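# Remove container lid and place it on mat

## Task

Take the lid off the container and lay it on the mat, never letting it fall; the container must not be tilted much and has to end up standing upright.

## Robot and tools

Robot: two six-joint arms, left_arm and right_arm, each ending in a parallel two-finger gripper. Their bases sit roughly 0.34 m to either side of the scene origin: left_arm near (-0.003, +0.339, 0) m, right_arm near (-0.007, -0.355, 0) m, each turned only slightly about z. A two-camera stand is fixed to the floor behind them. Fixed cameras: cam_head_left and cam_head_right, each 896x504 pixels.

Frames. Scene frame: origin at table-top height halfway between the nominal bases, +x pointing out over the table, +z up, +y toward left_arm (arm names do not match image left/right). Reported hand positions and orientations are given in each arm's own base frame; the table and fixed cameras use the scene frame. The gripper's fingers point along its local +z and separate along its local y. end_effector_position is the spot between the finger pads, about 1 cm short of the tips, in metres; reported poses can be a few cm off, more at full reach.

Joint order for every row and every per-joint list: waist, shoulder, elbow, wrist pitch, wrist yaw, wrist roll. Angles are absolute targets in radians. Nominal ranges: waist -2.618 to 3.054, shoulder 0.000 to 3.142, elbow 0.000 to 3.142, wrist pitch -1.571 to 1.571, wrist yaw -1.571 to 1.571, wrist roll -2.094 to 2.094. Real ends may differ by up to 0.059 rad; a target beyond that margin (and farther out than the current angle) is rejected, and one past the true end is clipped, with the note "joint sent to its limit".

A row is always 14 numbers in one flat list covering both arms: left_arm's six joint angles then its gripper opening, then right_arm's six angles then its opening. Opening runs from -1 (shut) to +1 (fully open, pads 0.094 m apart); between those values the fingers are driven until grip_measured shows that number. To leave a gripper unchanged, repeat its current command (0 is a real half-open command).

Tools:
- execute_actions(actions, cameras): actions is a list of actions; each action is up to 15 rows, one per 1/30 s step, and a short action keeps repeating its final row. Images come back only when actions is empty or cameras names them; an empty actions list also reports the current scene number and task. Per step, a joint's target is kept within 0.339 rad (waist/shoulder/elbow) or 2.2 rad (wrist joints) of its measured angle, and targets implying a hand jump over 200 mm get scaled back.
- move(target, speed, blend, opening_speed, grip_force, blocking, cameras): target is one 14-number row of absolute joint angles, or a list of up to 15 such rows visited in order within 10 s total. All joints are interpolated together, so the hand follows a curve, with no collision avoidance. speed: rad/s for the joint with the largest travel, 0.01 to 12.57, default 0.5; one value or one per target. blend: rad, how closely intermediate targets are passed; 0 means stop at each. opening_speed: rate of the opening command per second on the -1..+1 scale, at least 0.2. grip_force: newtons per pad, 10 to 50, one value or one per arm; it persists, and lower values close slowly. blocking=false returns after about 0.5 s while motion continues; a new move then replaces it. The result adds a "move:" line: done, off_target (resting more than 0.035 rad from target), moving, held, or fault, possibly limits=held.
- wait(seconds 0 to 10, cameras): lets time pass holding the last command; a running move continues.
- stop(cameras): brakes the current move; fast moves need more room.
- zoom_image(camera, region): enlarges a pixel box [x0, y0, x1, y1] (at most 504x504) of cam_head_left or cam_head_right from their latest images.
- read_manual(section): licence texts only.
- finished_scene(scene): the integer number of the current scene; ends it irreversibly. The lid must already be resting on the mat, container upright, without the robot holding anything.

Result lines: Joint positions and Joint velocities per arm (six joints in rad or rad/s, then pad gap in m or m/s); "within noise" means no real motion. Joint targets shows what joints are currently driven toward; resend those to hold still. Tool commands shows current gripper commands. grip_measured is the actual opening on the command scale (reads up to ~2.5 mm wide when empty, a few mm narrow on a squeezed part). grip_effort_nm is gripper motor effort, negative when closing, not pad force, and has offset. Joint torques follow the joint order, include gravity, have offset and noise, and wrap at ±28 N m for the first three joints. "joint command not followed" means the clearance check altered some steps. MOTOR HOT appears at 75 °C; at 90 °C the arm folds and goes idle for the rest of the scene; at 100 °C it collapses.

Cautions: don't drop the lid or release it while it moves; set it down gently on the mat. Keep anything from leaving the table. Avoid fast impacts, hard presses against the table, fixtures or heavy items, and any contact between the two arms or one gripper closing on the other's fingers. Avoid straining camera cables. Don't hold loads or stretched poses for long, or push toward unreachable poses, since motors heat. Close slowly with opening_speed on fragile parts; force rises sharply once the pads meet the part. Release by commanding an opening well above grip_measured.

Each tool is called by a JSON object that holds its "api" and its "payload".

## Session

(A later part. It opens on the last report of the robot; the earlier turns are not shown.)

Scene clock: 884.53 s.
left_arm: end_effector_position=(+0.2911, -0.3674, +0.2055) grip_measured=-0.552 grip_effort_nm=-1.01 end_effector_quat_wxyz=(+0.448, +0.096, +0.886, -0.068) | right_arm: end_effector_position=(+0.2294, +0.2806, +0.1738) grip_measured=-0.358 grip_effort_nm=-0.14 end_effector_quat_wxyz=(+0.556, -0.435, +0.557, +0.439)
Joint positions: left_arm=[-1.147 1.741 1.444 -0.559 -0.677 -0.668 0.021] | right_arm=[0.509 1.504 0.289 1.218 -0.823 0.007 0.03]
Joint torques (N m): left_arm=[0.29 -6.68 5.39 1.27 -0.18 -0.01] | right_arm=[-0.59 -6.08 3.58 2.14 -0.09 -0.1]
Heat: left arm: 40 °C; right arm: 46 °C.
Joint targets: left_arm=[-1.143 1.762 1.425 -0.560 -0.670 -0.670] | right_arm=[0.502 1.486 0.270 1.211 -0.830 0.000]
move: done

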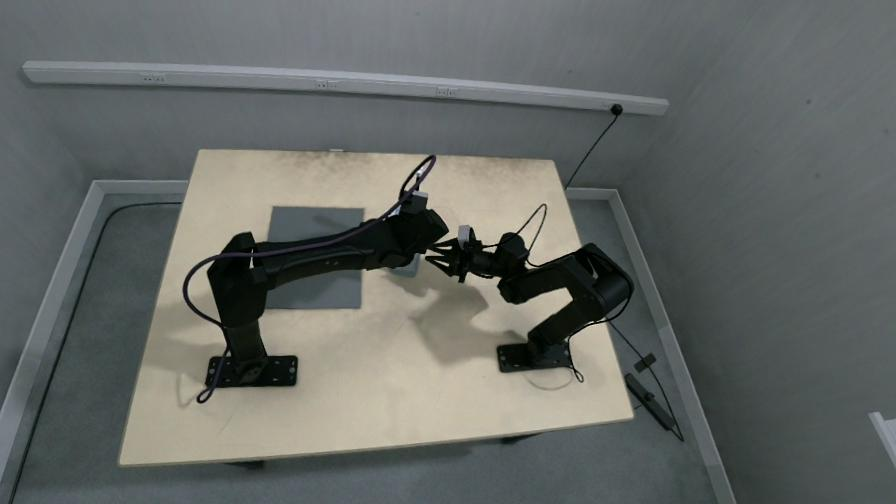

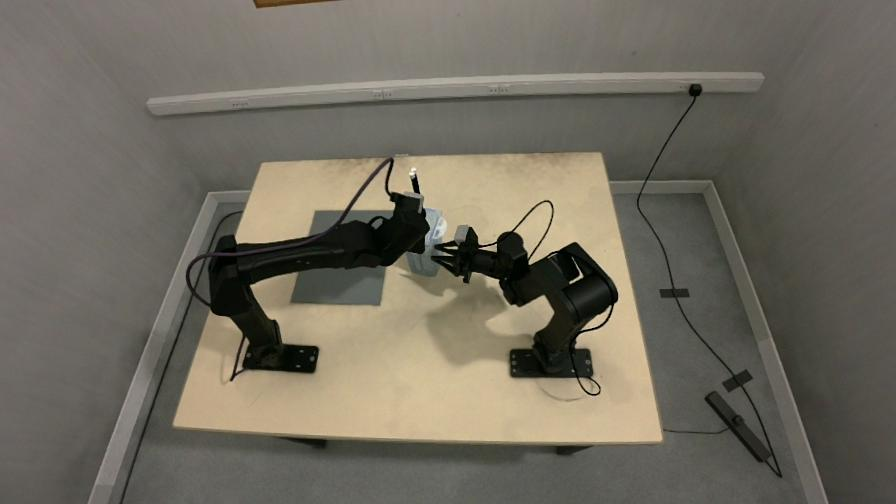

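{"api": "move", "payload": {"target": [-1.143,1.762,1.425,-0.56,-0.67,-0.67,-0.75,0.595,1.579,0.372,1.212,-0.724,0,-0.36], "speed": 0.1, "cameras": ["cam_head_right","cam_head_left"]}}

{"api": "zoom_image", "payload": {"camera": "cam_head_right", "region": [390, 210, 460, 280]}}

Scene clock: 895.27 s.
left_arm: end_effector_position=(+0.2911, -0.3674, +0.2055) grip_measured=-0.552 grip_effort_nm=-1.02 end_effector_quat_wxyz=(+0.449, +0.097, +0.886, -0.068) | right_arm: end_effector_position=(+0.2287, +0.3038, +0.1695) grip_measured=-0.358 grip_effort_nm=-0.14 end_effector_quat_wxyz=(+0.547, -0.439, +0.558, +0.444)
Joint positions: left_arm=[-1.147 1.741 1.444 -0.559 -0.678 -0.668 0.021] | right_arm=[0.591 1.568 0.338 1.218 -0.758 0.007 0.03]
Joint torques (N m): left_arm=[0.31 -6.69 5.38 1.27 -0.2 -0.02] | right_arm=[0.34 -4.25 7.75 2.19 0.29 -0.1]
Heat: left arm: 39 °C; right arm: 45 °C.
Joint targets: left_arm=[-1.143 1.762 1.425 -0.560 -0.670 -0.670] | right_arm=[0.595 1.579 0.372 1.212 -0.724 0.000]
move: done

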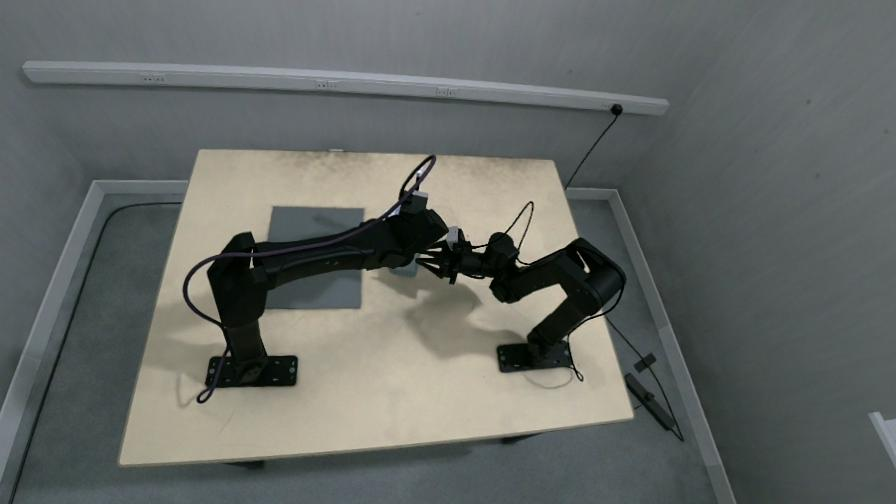

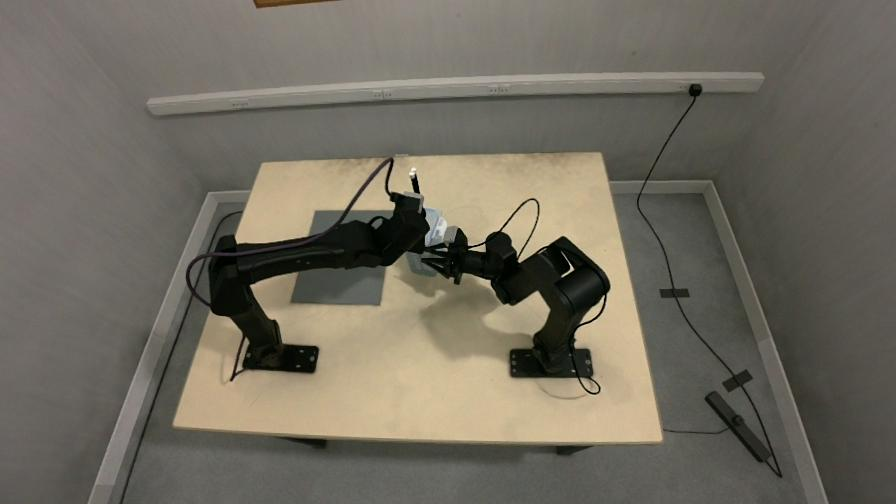

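Scaled by 7.200 from the camera's 896x504 image, which has a finer 1280x720 frame.

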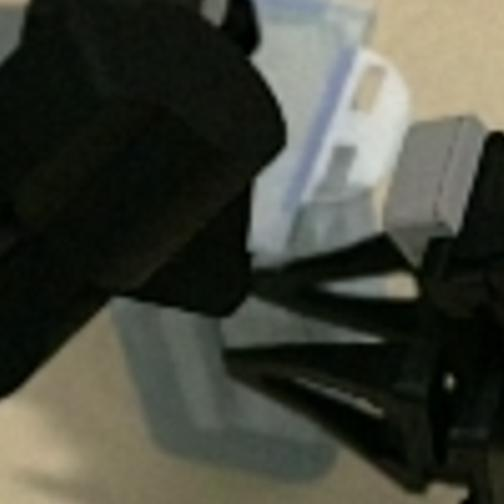

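{"api": "move", "payload": {"target": [-1.143,1.762,1.425,-0.56,-0.67,-0.67,-0.75,0.666,1.637,0.432,1.215,-0.654,0,-0.36], "speed": 0.08, "cameras": ["cam_head_right","cam_head_left"]}}

{"api": "zoom_image", "payload": {"camera": "cam_head_right", "region": [390, 210, 460, 280]}}

{"api": "zoom_image", "payload": {"camera": "cam_head_left", "region": [380, 210, 450, 280]}}

Scene clock: 909.90 s.
left_arm: end_effector_position=(+0.2942, -0.3646, +0.2057) grip_measured=-0.552 grip_effort_nm=-1.02 end_effector_quat_wxyz=(+0.450, +0.093, +0.886, -0.065) | right_arm: end_effector_position=(+0.2316, +0.3249, +0.1689) grip_measured=-0.358 grip_effort_nm=-0.14 end_effector_quat_wxyz=(+0.548, -0.439, +0.559, +0.442)
Joint positions: left_arm=[-1.139 1.741 1.444 -0.56 -0.681 -0.668 0.021] | right_arm=[0.659 1.622 0.393 1.218 -0.686 0.006 0.03]
Joint torques (N m): left_arm=[-0.42 -6.71 5.37 1.29 -0.16 -0.02] | right_arm=[0.57 -4.52 8.27 2.26 0.29 -0.08]
Heat: left arm: 39 °C; right arm: 46 °C.
Joint targets: left_arm=[-1.143 1.762 1.425 -0.560 -0.670 -0.670] | right_arm=[0.666 1.637 0.432 1.215 -0.654 0.000]
move: off_target (right_arm); right_arm: the elbow is farthest, 0.039 rad from its target

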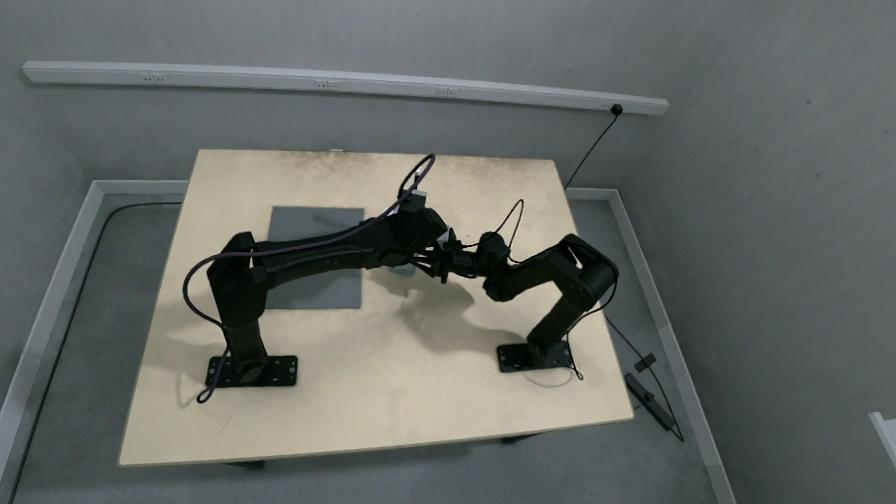

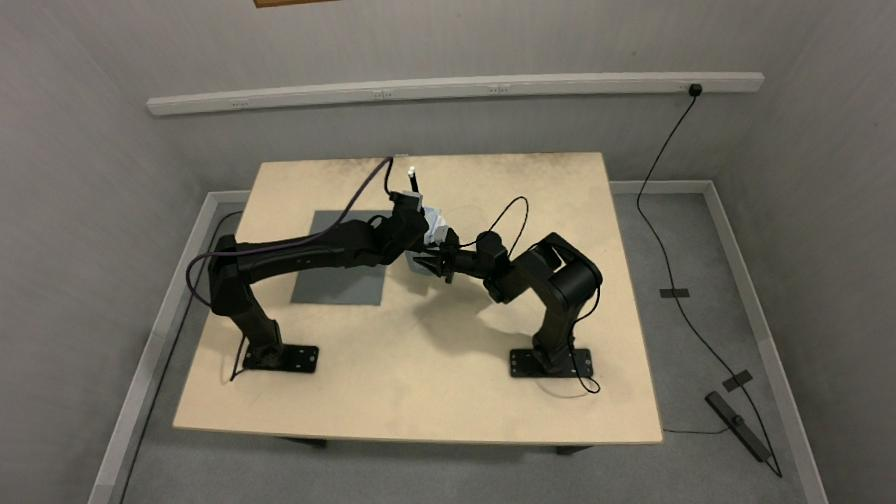

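Scaled by 7.200 from the camera's 896x504 image, which has a finer 1280x720 frame.

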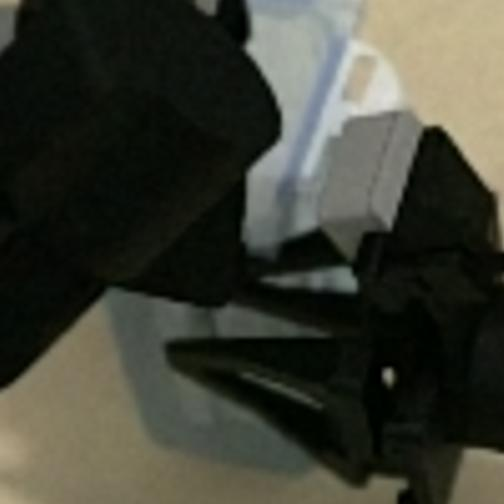

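Scaled by 7.200 from the camera's 896x504 image, which has a finer 1280x720 frame.

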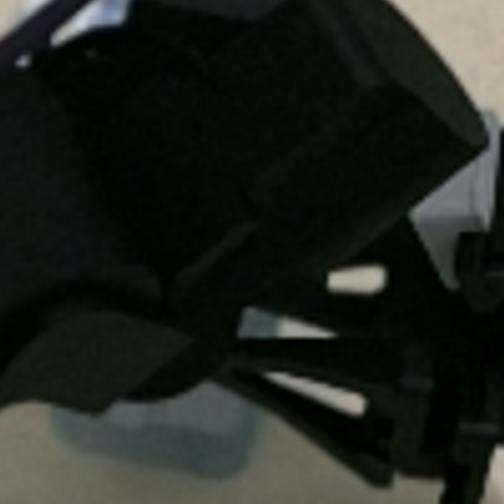

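{"api": "move", "payload": {"target": [[-1.143,1.762,1.435,-0.56,-0.67,-0.67,-0.75,0.50,1.486,0.27,1.211,-0.83,0,-0.36],[-1.143,1.762,1.435,-0.56,-0.67,-0.67,-0.75,0.34,1.464,0.243,1.22,-1.05,0,-0.36],[-1.143,1.762,1.435,-0.56,-0.67,-0.67,-0.75,0.0,1.464,0.3,1.22,-0.6,0,-0.36]], "speed": [0.2,0.4,0.6], "blend": [0.02,0.02,0], "cameras": []}}

{"api": "move", "payload": {"target": [[-1.139,1.755,1.49,-0.585,-0.681,-0.668,-0.75,0.0,1.464,0.3,1.22,-0.6,0,-0.36],[-1.061,1.606,1.29,-0.40,-0.475,-0.4346,-0.75,0.0,1.464,0.3,1.22,-0.6,0,-0.36],[-0.9626,1.524,1.185,-0.305,-0.24,-0.227,-0.75,0.0,1.464,0.3,1.22,-0.6,0,-0.36],[-0.7365,1.495,1.175,-0.305,0.26,0.15,-0.75,0.0,1.464,0.3,1.22,-0.6,0,-0.36],[-0.6306,1.563,1.262,-0.405,0.50,0.36,-0.75,0.0,1.464,0.3,1.22,-0.6,0,-0.36],[-0.5445,1.655,1.382,-0.575,0.70,0.607,-0.75,0.0,1.464,0.3,1.22,-0.6,0,-0.36]], "speed": 0.2, "blend": [0,0.03,0.03,0.03,0.03,0], "cameras": ["cam_head_right","cam_head_left"]}}

{"api": "zoom_image", "payload": {"camera": "cam_head_right", "region": [360, 160, 460, 290]}}

{"api": "zoom_image", "payload": {"camera": "cam_head_left", "region": [360, 160, 460, 290]}}

Scene clock: 1042.83 s.
left_arm: end_effector_position=(+0.2942, -0.3646, +0.2057) grip_measured=-0.552 grip_effort_nm=-1.01 end_effector_quat_wxyz=(+0.450, +0.093, +0.886, -0.065) | right_arm: end_effector_position=(+0.3568, +0.1066, +0.1746) grip_measured=-0.358 grip_effort_nm=-0.14 end_effector_quat_wxyz=(+0.675, -0.213, +0.673, +0.216)
Joint positions: left_arm=[-1.139 1.741 1.444 -0.56 -0.681 -0.668 0.021] | right_arm=[0.006 1.482 0.272 1.215 -0.61 0.006 0.03]
Joint torques (N m): left_arm=[-0.46 -6.69 6.22 1.28 -0.15 -0.02] | right_arm=[-0.53 -5.97 7.43 2.38 0.11 -0.09]
Heat: left arm: 38 °C; right arm: 45 °C.
Joint targets: left_arm=[-1.143 1.762 1.435 -0.560 -0.670 -0.670] | right_arm=[0.000 1.464 0.300 1.220 -0.600 0.000]
move: done
No camera images: "cameras" was empty.

Scene clock: 1051.40 s.
left_arm: end_effector_position=(+0.3116, -0.3170, +0.2068) grip_measured=-0.553 grip_effort_nm=-1.02 end_effector_quat_wxyz=(+0.345, +0.580, +0.679, -0.289) | right_arm: end_effector_position=(+0.3568, +0.1065, +0.1746) grip_measured=-0.358 grip_effort_nm=-0.14 end_effector_quat_wxyz=(+0.675, -0.213, +0.673, +0.216)
Joint positions: left_arm=[-0.547 1.639 1.337 -0.545 0.654 0.612 0.021] | right_arm=[0.006 1.482 0.272 1.215 -0.61 0.006 0.03]
Joint torques (N m): left_arm=[0.2 -6.12 10.91 1.02 0.78 -0.04] | right_arm=[-0.51 -6 7.43 2.38 0.08 -0.09]
Heat: left arm: 39 °C; right arm: 46 °C.
Joint targets: left_arm=[-0.545 1.655 1.382 -0.575 0.700 0.607] | right_arm=[0.000 1.464 0.300 1.220 -0.600 0.000]
move: off_target (left_arm); left_arm: the wrist yaw is farthest, 0.046 rad from its target

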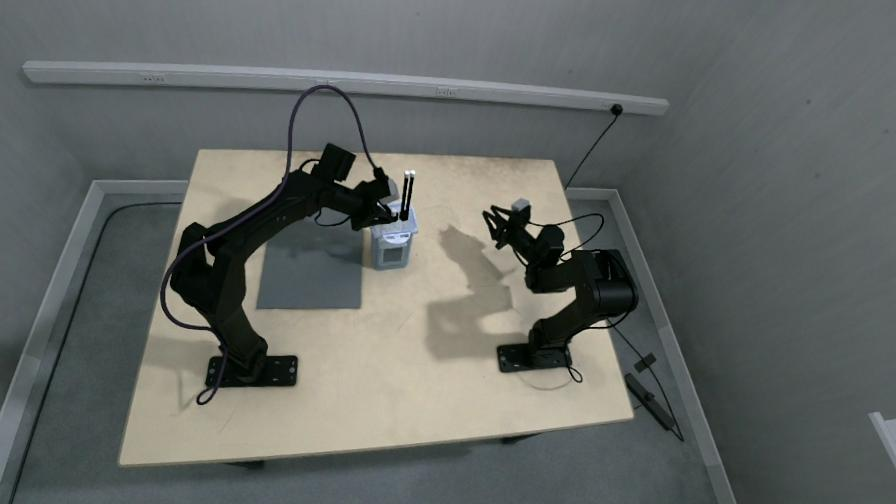

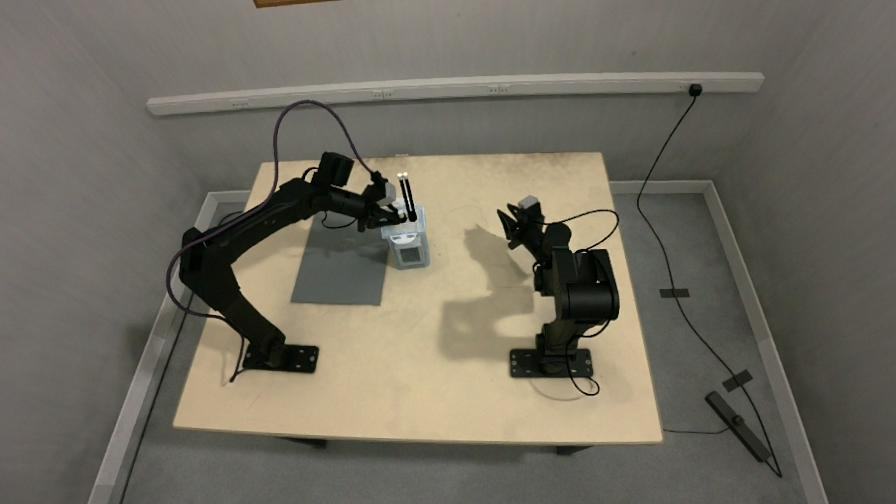

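Scaled by 3.877 from the camera's 896x504 image, which has a finer 1280x720 frame.

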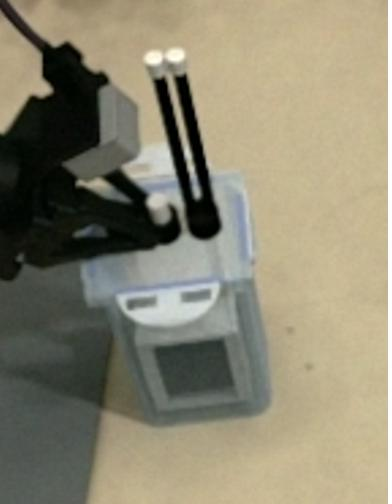

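Scaled by 3.877 from the camera's 896x504 image, which has a finer 1280x720 frame.

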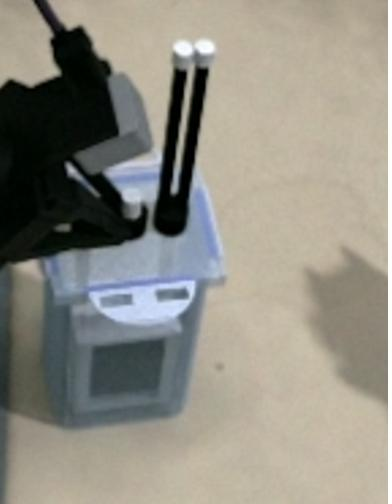

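{"api": "zoom_image", "payload": {"camera": "cam_head_right", "region": [400, 195, 440, 245]}}

{"api": "zoom_image", "payload": {"camera": "cam_head_right", "region": [375, 195, 435, 275]}}

{"api": "zoom_image", "payload": {"camera": "cam_head_left", "region": [365, 195, 425, 275]}}

Scaled by 10.080 from the camera's 896x504 image, which has a finer 1280x720 frame.

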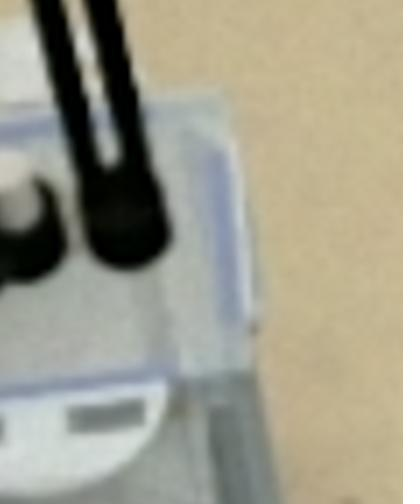

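Scaled by 6.300 from the camera's 896x504 image, which has a finer 1280x720 frame.

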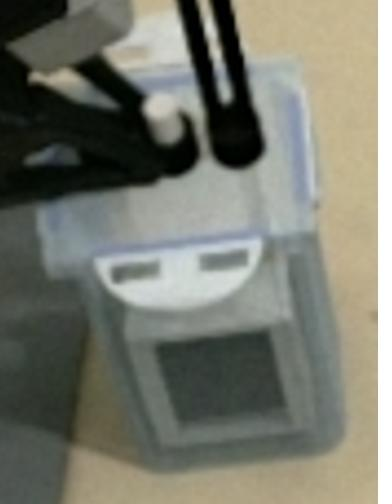

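Scaled by 6.300 from the camera's 896x504 image, which has a finer 1280x720 frame.

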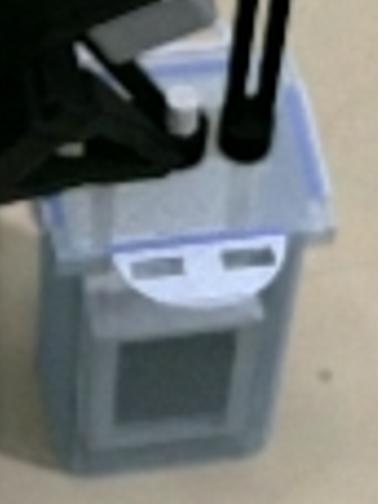

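{"api": "move", "payload": {"target": [-0.545,1.655,1.382,-0.575,0.70,0.607,-0.75,0.2,1.967,0.94,1.05,-1.50,0,1], "speed": 0.5, "cameras": ["cam_head_right","cam_head_left"]}}

{"api": "zoom_image", "payload": {"camera": "cam_head_right", "region": [390, 180, 470, 270]}}

{"api": "zoom_image", "payload": {"camera": "cam_head_left", "region": [370, 180, 460, 270]}}

Scene clock: 1090.77 s.
left_arm: end_effector_position=(+0.3116, -0.3171, +0.2069) grip_measured=-0.553 grip_effort_nm=-1.02 end_effector_quat_wxyz=(+0.345, +0.580, +0.679, -0.289) | right_arm: end_effector_position=(+0.3360, +0.2504, +0.1857) grip_measured=+0.998 grip_effort_nm=0.10 end_effector_quat_wxyz=(-0.478, +0.534, -0.462, -0.522)
Joint positions: left_arm=[-0.547 1.639 1.338 -0.545 0.654 0.612 0.021] | right_arm=[0.194 1.95 0.91 1.074 -1.492 0.006 0.094]
Joint torques (N m): left_arm=[0.14 -6.13 10.88 1.01 0.76 -0.03] | right_arm=[0.46 -7.86 7.9 1.49 -0.11 -0.09]
Heat: left arm: 37 °C; right arm: 47 °C.
Joint targets: left_arm=[-0.545 1.655 1.382 -0.575 0.700 0.607] | right_arm=[0.200 1.967 0.940 1.050 -1.500 0.000]
move: off_target (left_arm); left_arm: the wrist yaw is farthest, 0.046 rad from its target

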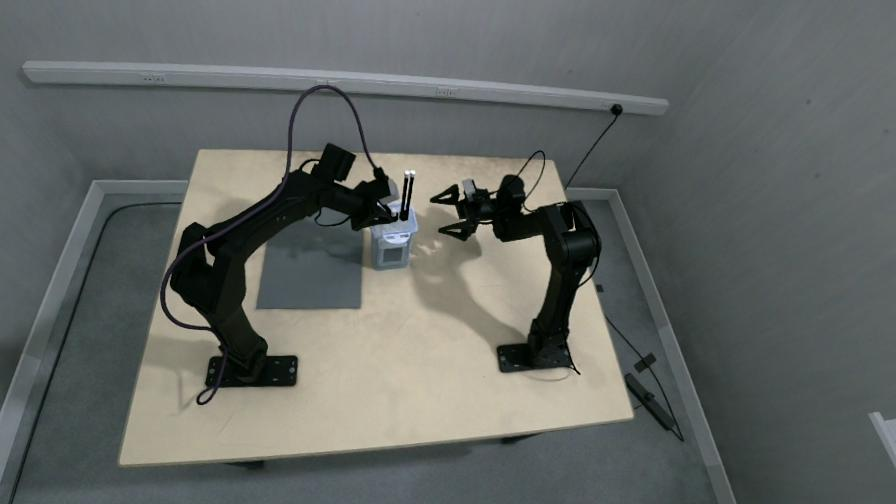

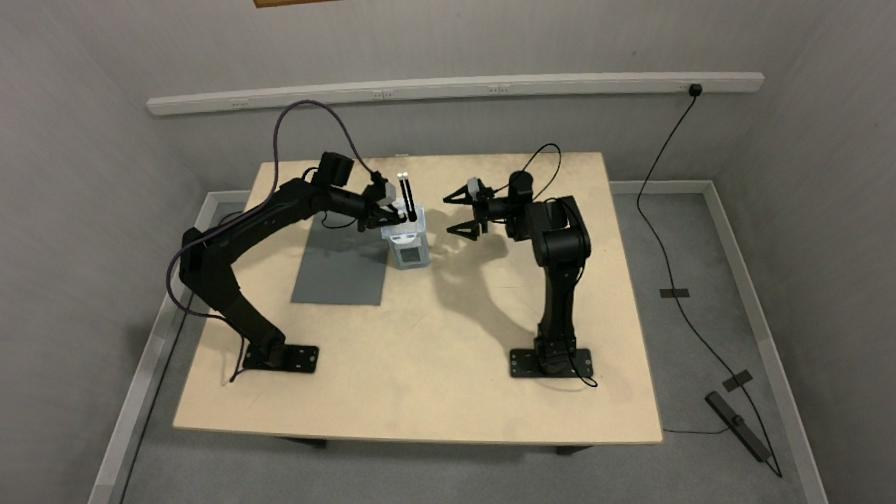

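Scaled by 5.600 from the camera's 896x504 image, which has a finer 1280x720 frame.

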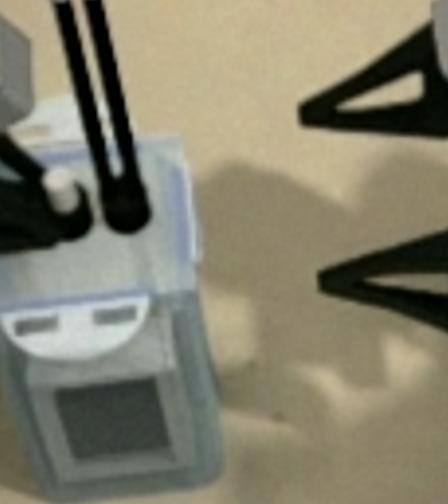

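Scaled by 5.600 from the camera's 896x504 image, which has a finer 1280x720 frame.

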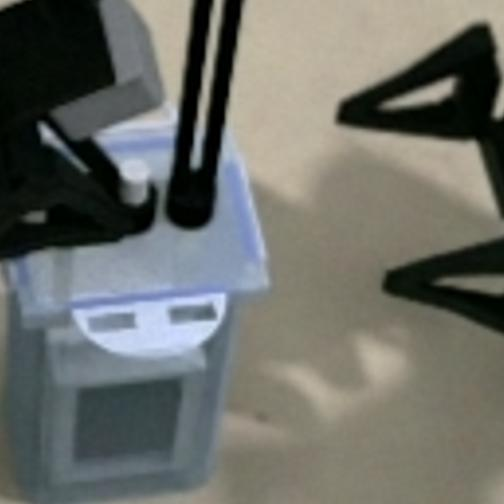

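{"api": "move", "payload": {"target": [-0.545,1.655,1.382,-0.575,0.70,0.607,-0.75,0.281,1.97,0.92,1.03,-1.43,0,1], "speed": 0.25, "cameras": ["cam_head_right","cam_head_left"]}}

{"api": "zoom_image", "payload": {"camera": "cam_head_right", "region": [390, 180, 470, 270]}}

{"api": "zoom_image", "payload": {"camera": "cam_head_left", "region": [370, 180, 460, 270]}}

Scene clock: 1124.07 s.
left_arm: end_effector_position=(+0.3116, -0.3171, +0.2069) grip_measured=-0.553 grip_effort_nm=-1.01 end_effector_quat_wxyz=(+0.345, +0.580, +0.679, -0.289) | right_arm: end_effector_position=(+0.3233, +0.2790, +0.1841) grip_measured=+0.998 grip_effort_nm=0.10 end_effector_quat_wxyz=(-0.464, +0.536, -0.460, -0.534)
Joint positions: left_arm=[-0.547 1.639 1.338 -0.545 0.654 0.612 0.021] | right_arm=[0.277 1.95 0.91 1.054 -1.44 0.006 0.094]
Joint torques (N m): left_arm=[0.13 -6.15 10.88 1 0.77 -0.03] | right_arm=[0.27 -7.69 6.28 1.54 0.1 -0.09]
Heat: left arm: 37 °C; right arm: 46 °C.
Joint targets: left_arm=[-0.545 1.655 1.382 -0.575 0.700 0.607] | right_arm=[0.281 1.970 0.920 1.030 -1.430 0.000]
move: off_target (left_arm); left_arm: the wrist yaw is farthest, 0.046 rad from its target

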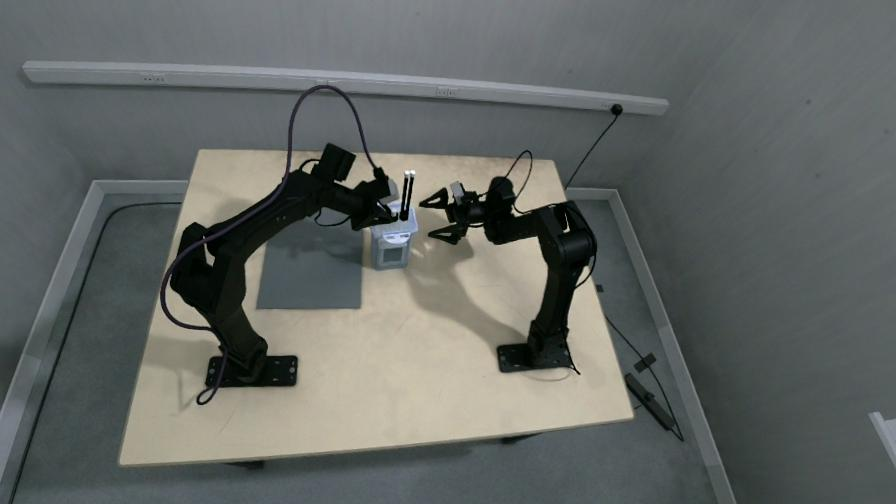

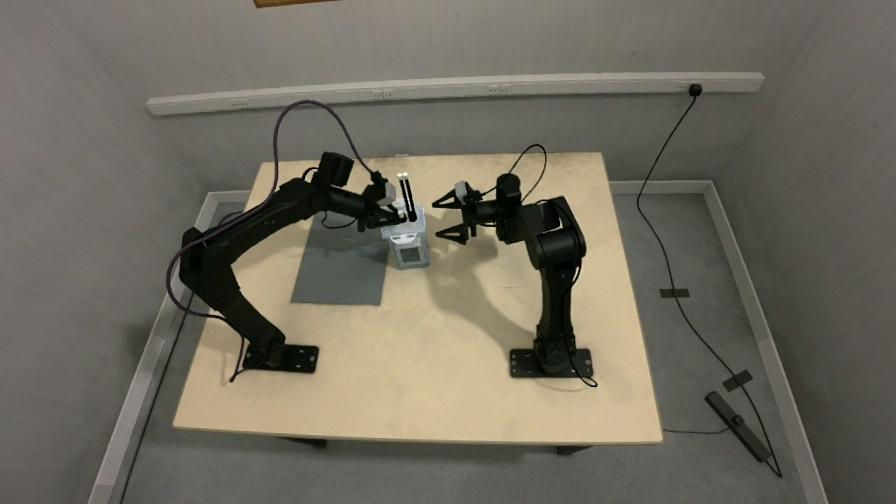

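Scaled by 5.600 from the camera's 896x504 image, which has a finer 1280x720 frame.

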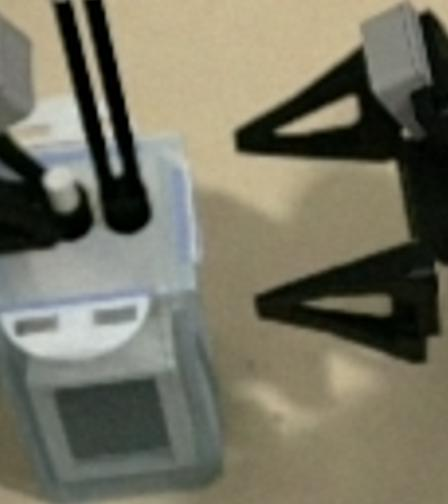

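Scaled by 5.600 from the camera's 896x504 image, which has a finer 1280x720 frame.

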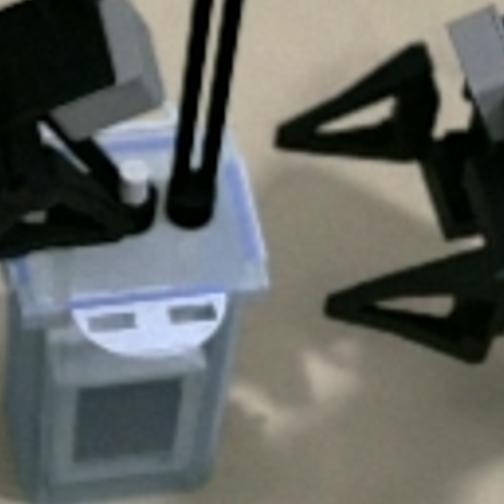

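{"api": "move", "payload": {"target": [-0.545,1.655,1.382,-0.575,0.70,0.607,-0.75,0.346,1.995,0.93,1.02,-1.362,0,1], "speed": 0.1, "cameras": ["cam_head_right","cam_head_left"]}}

{"api": "zoom_image", "payload": {"camera": "cam_head_right", "region": [390, 180, 470, 270]}}

{"api": "zoom_image", "payload": {"camera": "cam_head_left", "region": [370, 180, 460, 270]}}

Scene clock: 1135.07 s.
left_arm: end_effector_position=(+0.3116, -0.3171, +0.2069) grip_measured=-0.553 grip_effort_nm=-1.02 end_effector_quat_wxyz=(+0.345, +0.580, +0.679, -0.289) | right_arm: end_effector_position=(+0.3189, +0.3014, +0.1728) grip_measured=+0.998 grip_effort_nm=0.10 end_effector_quat_wxyz=(-0.455, +0.528, -0.473, -0.539)
Joint positions: left_arm=[-0.547 1.639 1.338 -0.545 0.654 0.612 0.021] | right_arm=[0.34 1.977 0.91 1.043 -1.371 0.006 0.094]
Joint torques (N m): left_arm=[0.12 -6.13 10.89 1 0.76 -0.03] | right_arm=[0.46 -8.02 7.05 1.61 0.02 -0.09]
Heat: left arm: 37 °C; right arm: 45 °C.
Joint targets: left_arm=[-0.545 1.655 1.382 -0.575 0.700 0.607] | right_arm=[0.346 1.995 0.930 1.020 -1.362 0.000]
move: off_target (left_arm); left_arm: the wrist yaw is farthest, 0.046 rad from its target

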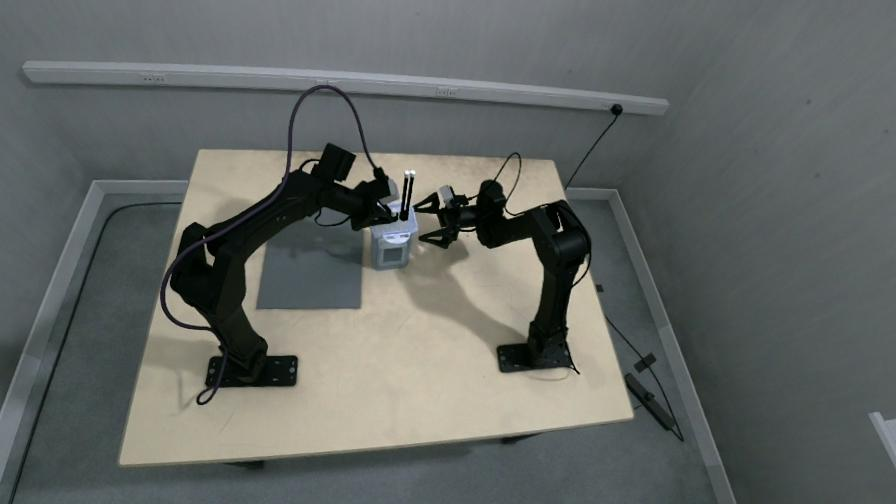

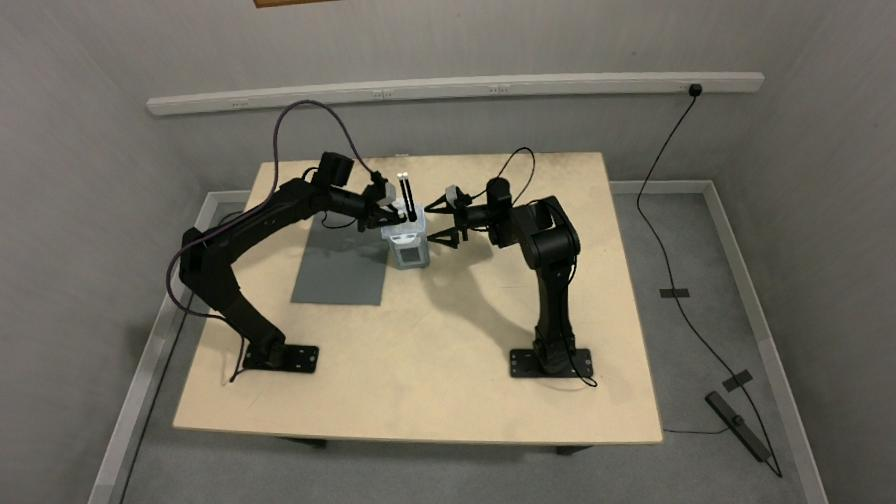

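Scaled by 5.600 from the camera's 896x504 image, which has a finer 1280x720 frame.

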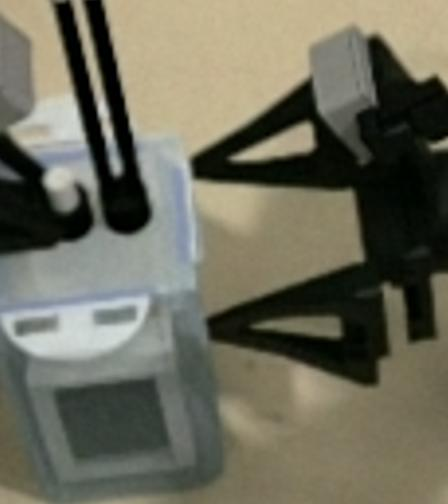

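Scaled by 5.600 from the camera's 896x504 image, which has a finer 1280x720 frame.

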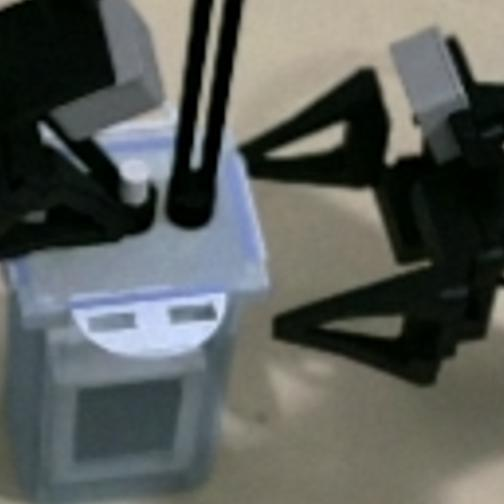

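{"api": "move", "payload": {"target": [[-0.545,1.655,1.382,-0.575,0.70,0.607,-0.75,0.349,1.99,0.962,0.997,-1.362,0,1]], "speed": 0.1, "cameras": ["cam_head_right","cam_head_left"]}}

{"api": "zoom_image", "payload": {"camera": "cam_head_right", "region": [390, 180, 470, 270]}}

{"api": "zoom_image", "payload": {"camera": "cam_head_left", "region": [370, 180, 460, 270]}}

Scene clock: 1145.20 s.
left_arm: end_effector_position=(+0.3116, -0.3171, +0.2069) grip_measured=-0.553 grip_effort_nm=-1.01 end_effector_quat_wxyz=(+0.345, +0.580, +0.679, -0.289) | right_arm: end_effector_position=(+0.3231, +0.3028, +0.1769) grip_measured=+0.998 grip_effort_nm=0.10 end_effector_quat_wxyz=(-0.455, +0.528, -0.473, -0.539)
Joint positions: left_arm=[-0.547 1.639 1.338 -0.545 0.654 0.612 0.021] | right_arm=[0.34 1.977 0.932 1.021 -1.37 0.006 0.094]
Joint torques (N m): left_arm=[0.16 -6.12 10.86 1.01 0.76 -0.04] | right_arm=[0.73 -8.5 7.91 1.67 0.03 -0.09]
Heat: left arm: 38 °C; right arm: 45 °C.
Joint targets: left_arm=[-0.545 1.655 1.382 -0.575 0.700 0.607] | right_arm=[0.349 1.990 0.962 0.997 -1.362 0.000]
move: off_target (left_arm); left_arm: the wrist yaw is farthest, 0.046 rad from its target

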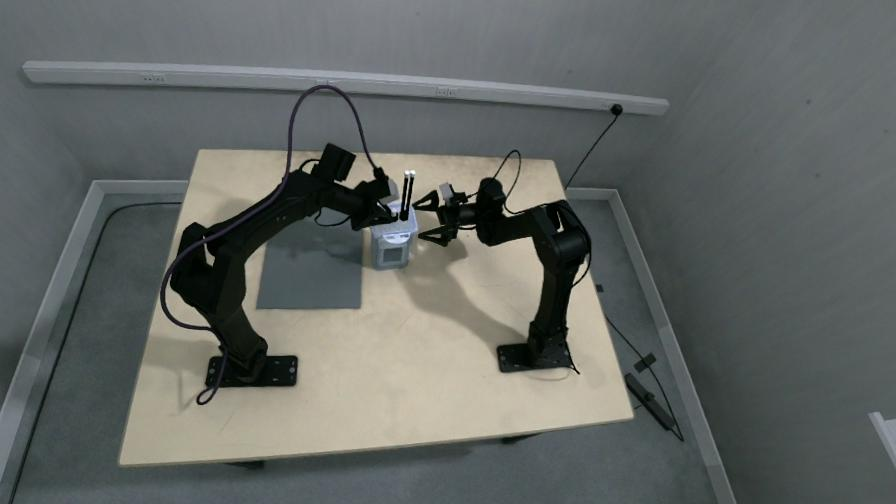

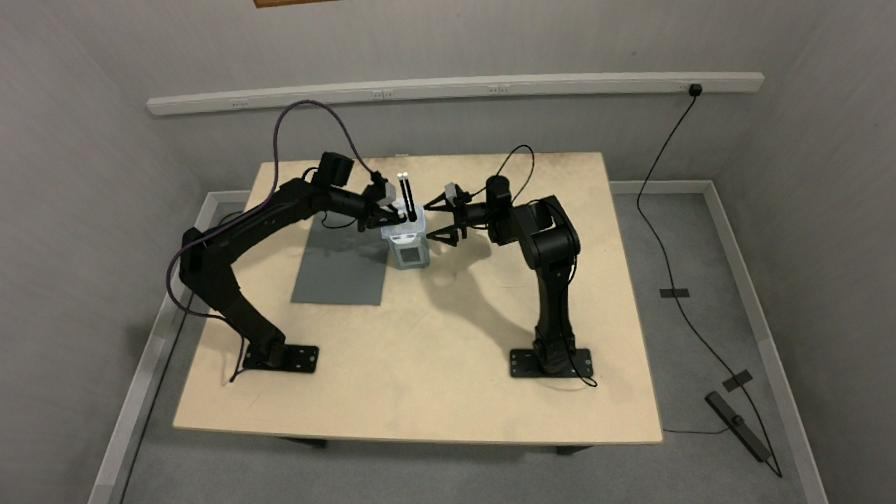

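Scaled by 5.600 from the camera's 896x504 image, which has a finer 1280x720 frame.

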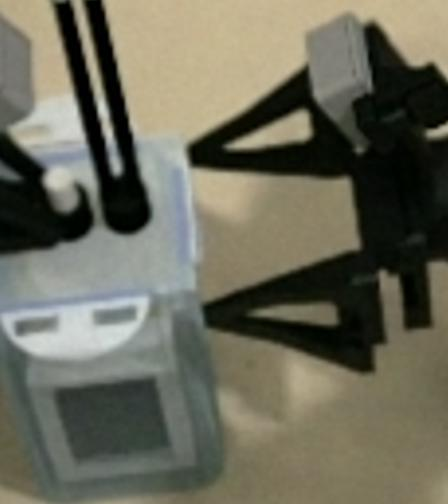

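Scaled by 5.600 from the camera's 896x504 image, which has a finer 1280x720 frame.

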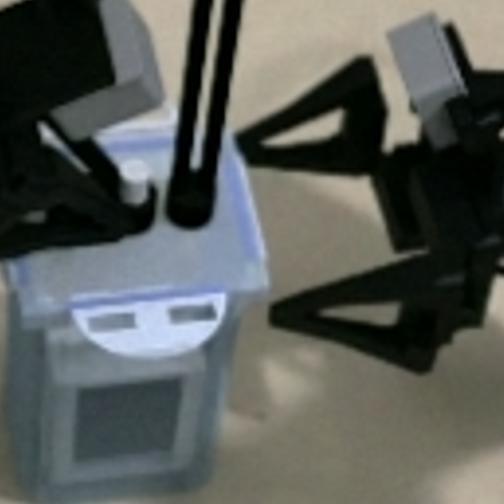

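{"api": "move", "payload": {"target": [[-0.545,1.655,1.382,-0.575,0.70,0.607,-0.75,0.357,1.991,0.964,0.997,-1.354,0,1],[-0.545,1.655,1.382,-0.575,0.70,0.607,-0.75,0.357,1.991,0.964,0.997,-1.354,0,-0.1]], "speed": 0.1, "grip_force": [50,20], "opening_speed": 0.5, "cameras": ["cam_head_right","cam_head_left"]}}

{"api": "zoom_image", "payload": {"camera": "cam_head_right", "region": [390, 180, 470, 270]}}

{"api": "zoom_image", "payload": {"camera": "cam_head_left", "region": [370, 180, 460, 270]}}

Scene clock: 1162.70 s.
left_arm: end_effector_position=(+0.3121, -0.3163, +0.2069) grip_measured=-0.553 grip_effort_nm=-1.02 end_effector_quat_wxyz=(+0.345, +0.579, +0.679, -0.290) | right_arm: end_effector_position=(+0.3207, +0.3059, +0.1747) grip_measured=-0.097 grip_effort_nm=-0.20 end_effector_quat_wxyz=(-0.447, +0.526, -0.477, -0.544)
Joint positions: left_arm=[-0.544 1.639 1.338 -0.546 0.656 0.612 0.021] | right_arm=[0.35 1.977 0.932 1.001 -1.367 0.006 0.042]
Joint torques (N m): left_arm=[-0.13 -6.12 10.85 1.01 0.75 -0.03] | right_arm=[0.58 -8.44 8.06 1.81 0.07 -0.09]
Heat: left arm: 38 °C; right arm: 45 °C.
Joint targets: left_arm=[-0.545 1.655 1.382 -0.575 0.700 0.607] | right_arm=[0.357 1.991 0.964 0.997 -1.354 0.000]
grip_force (N): 50, 20
move: off_target (left_arm); left_arm: the elbow is farthest, 0.044 rad from its target

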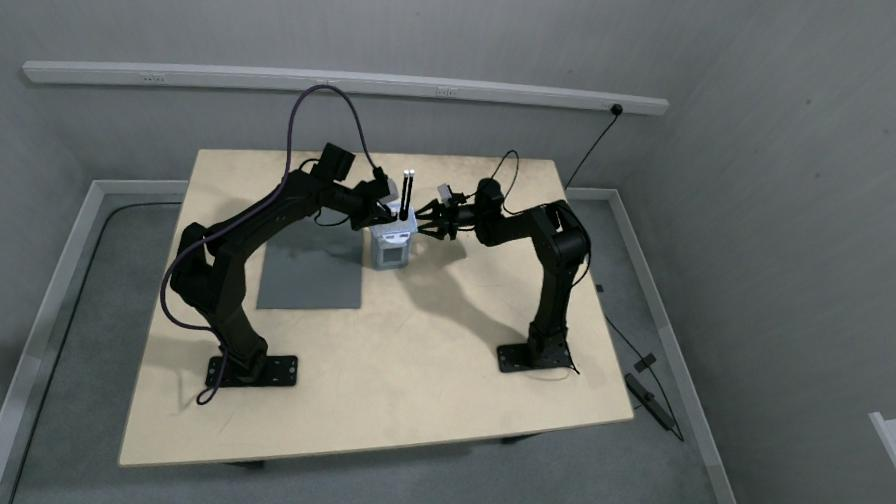

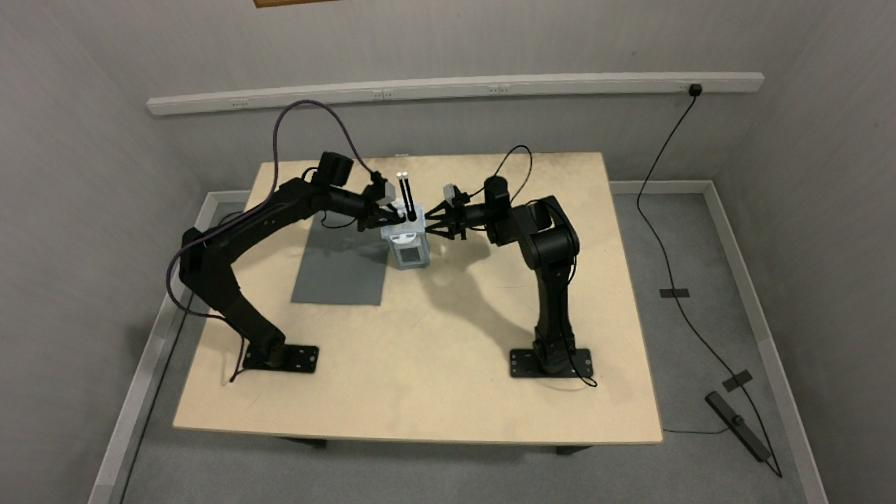

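Scaled by 5.600 from the camera's 896x504 image, which has a finer 1280x720 frame.

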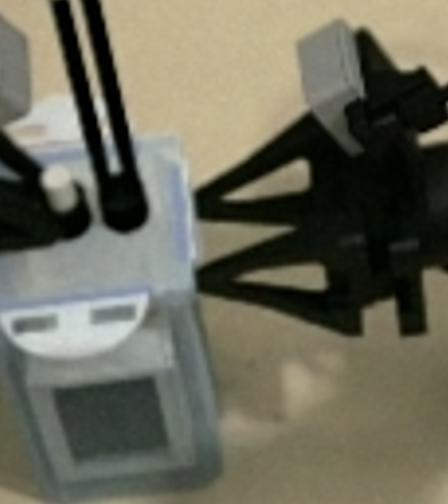

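Scaled by 5.600 from the camera's 896x504 image, which has a finer 1280x720 frame.

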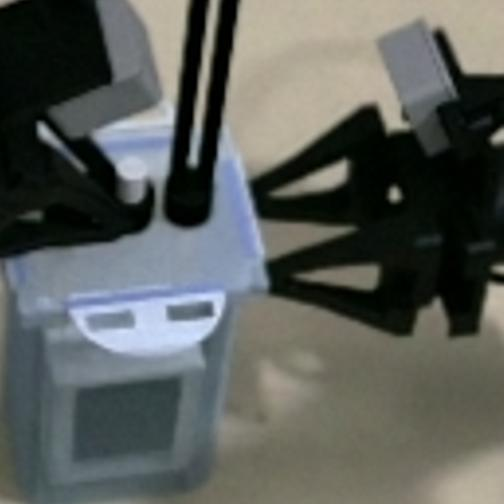

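{"api": "move", "payload": {"target": [[-0.545,1.655,1.382,-0.575,0.70,0.607,-0.75,0.357,1.991,0.964,0.997,-1.354,0,-0.35]], "speed": 0.1, "grip_force": [50,20], "opening_speed": 0.3, "cameras": ["cam_head_right","cam_head_left"]}}

{"api": "zoom_image", "payload": {"camera": "cam_head_right", "region": [390, 180, 470, 270]}}

{"api": "zoom_image", "payload": {"camera": "cam_head_right", "region": [410, 195, 440, 240]}}

Scene clock: 1170.17 s.
left_arm: end_effector_position=(+0.3127, -0.3154, +0.2069) grip_measured=-0.553 grip_effort_nm=-1.01 end_effector_quat_wxyz=(+0.345, +0.578, +0.680, -0.290) | right_arm: end_effector_position=(+0.3201, +0.3059, +0.1703) grip_measured=-0.347 grip_effort_nm=-0.20 end_effector_quat_wxyz=(-0.439, +0.523, -0.483, -0.549)
Joint positions: left_arm=[-0.542 1.639 1.338 -0.547 0.657 0.612 0.021] | right_arm=[0.35 1.984 0.932 0.986 -1.371 0.006 0.031]
Joint torques (N m): left_arm=[-0.38 -6.12 10.89 1.03 0.74 -0.04] | right_arm=[0.58 -9.05 8.03 1.99 0.09 -0.09]
Heat: left arm: 38 °C; right arm: 45 °C.
Joint targets: left_arm=[-0.545 1.655 1.382 -0.575 0.700 0.607] | right_arm=[0.357 1.991 0.964 0.997 -1.354 0.000]
grip_force (N): 50, 20
move: off_target (left_arm); left_arm: the elbow is farthest, 0.044 rad from its target

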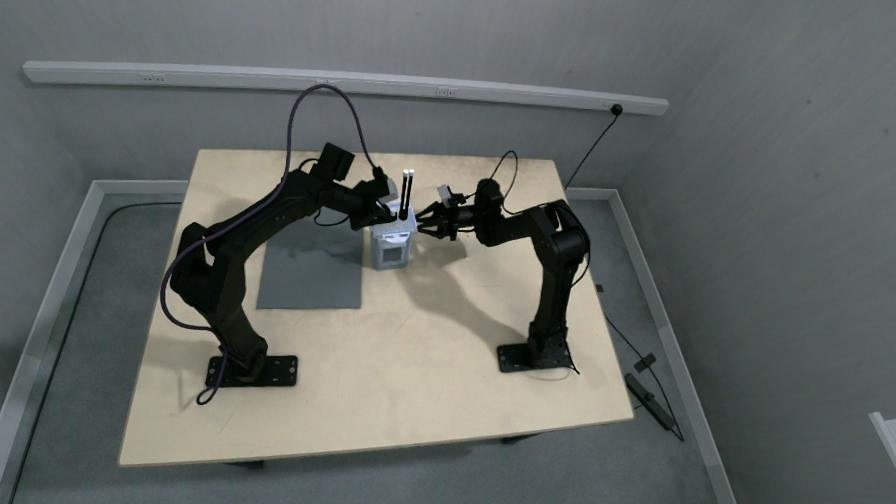

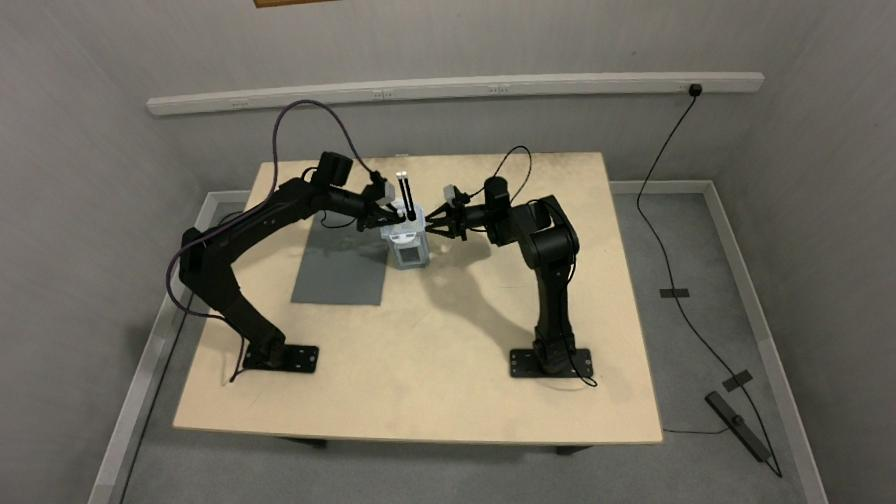

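Scaled by 5.600 from the camera's 896x504 image, which has a finer 1280x720 frame.

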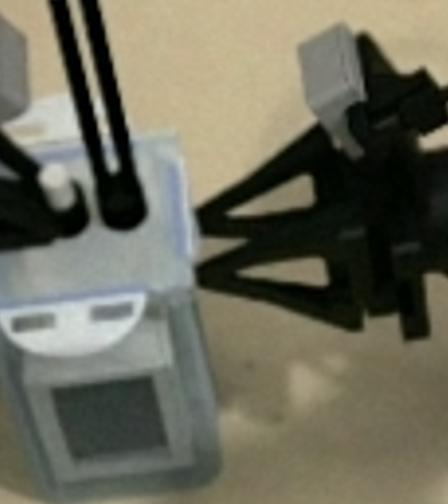

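Scaled by 11.200 from the camera's 896x504 image, which has a finer 1280x720 frame.

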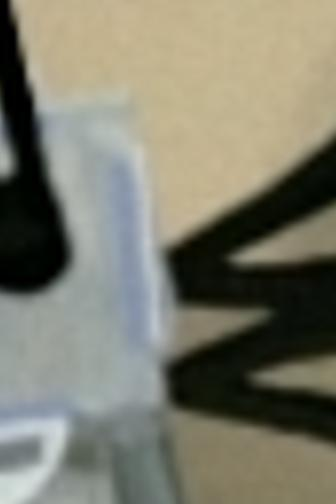

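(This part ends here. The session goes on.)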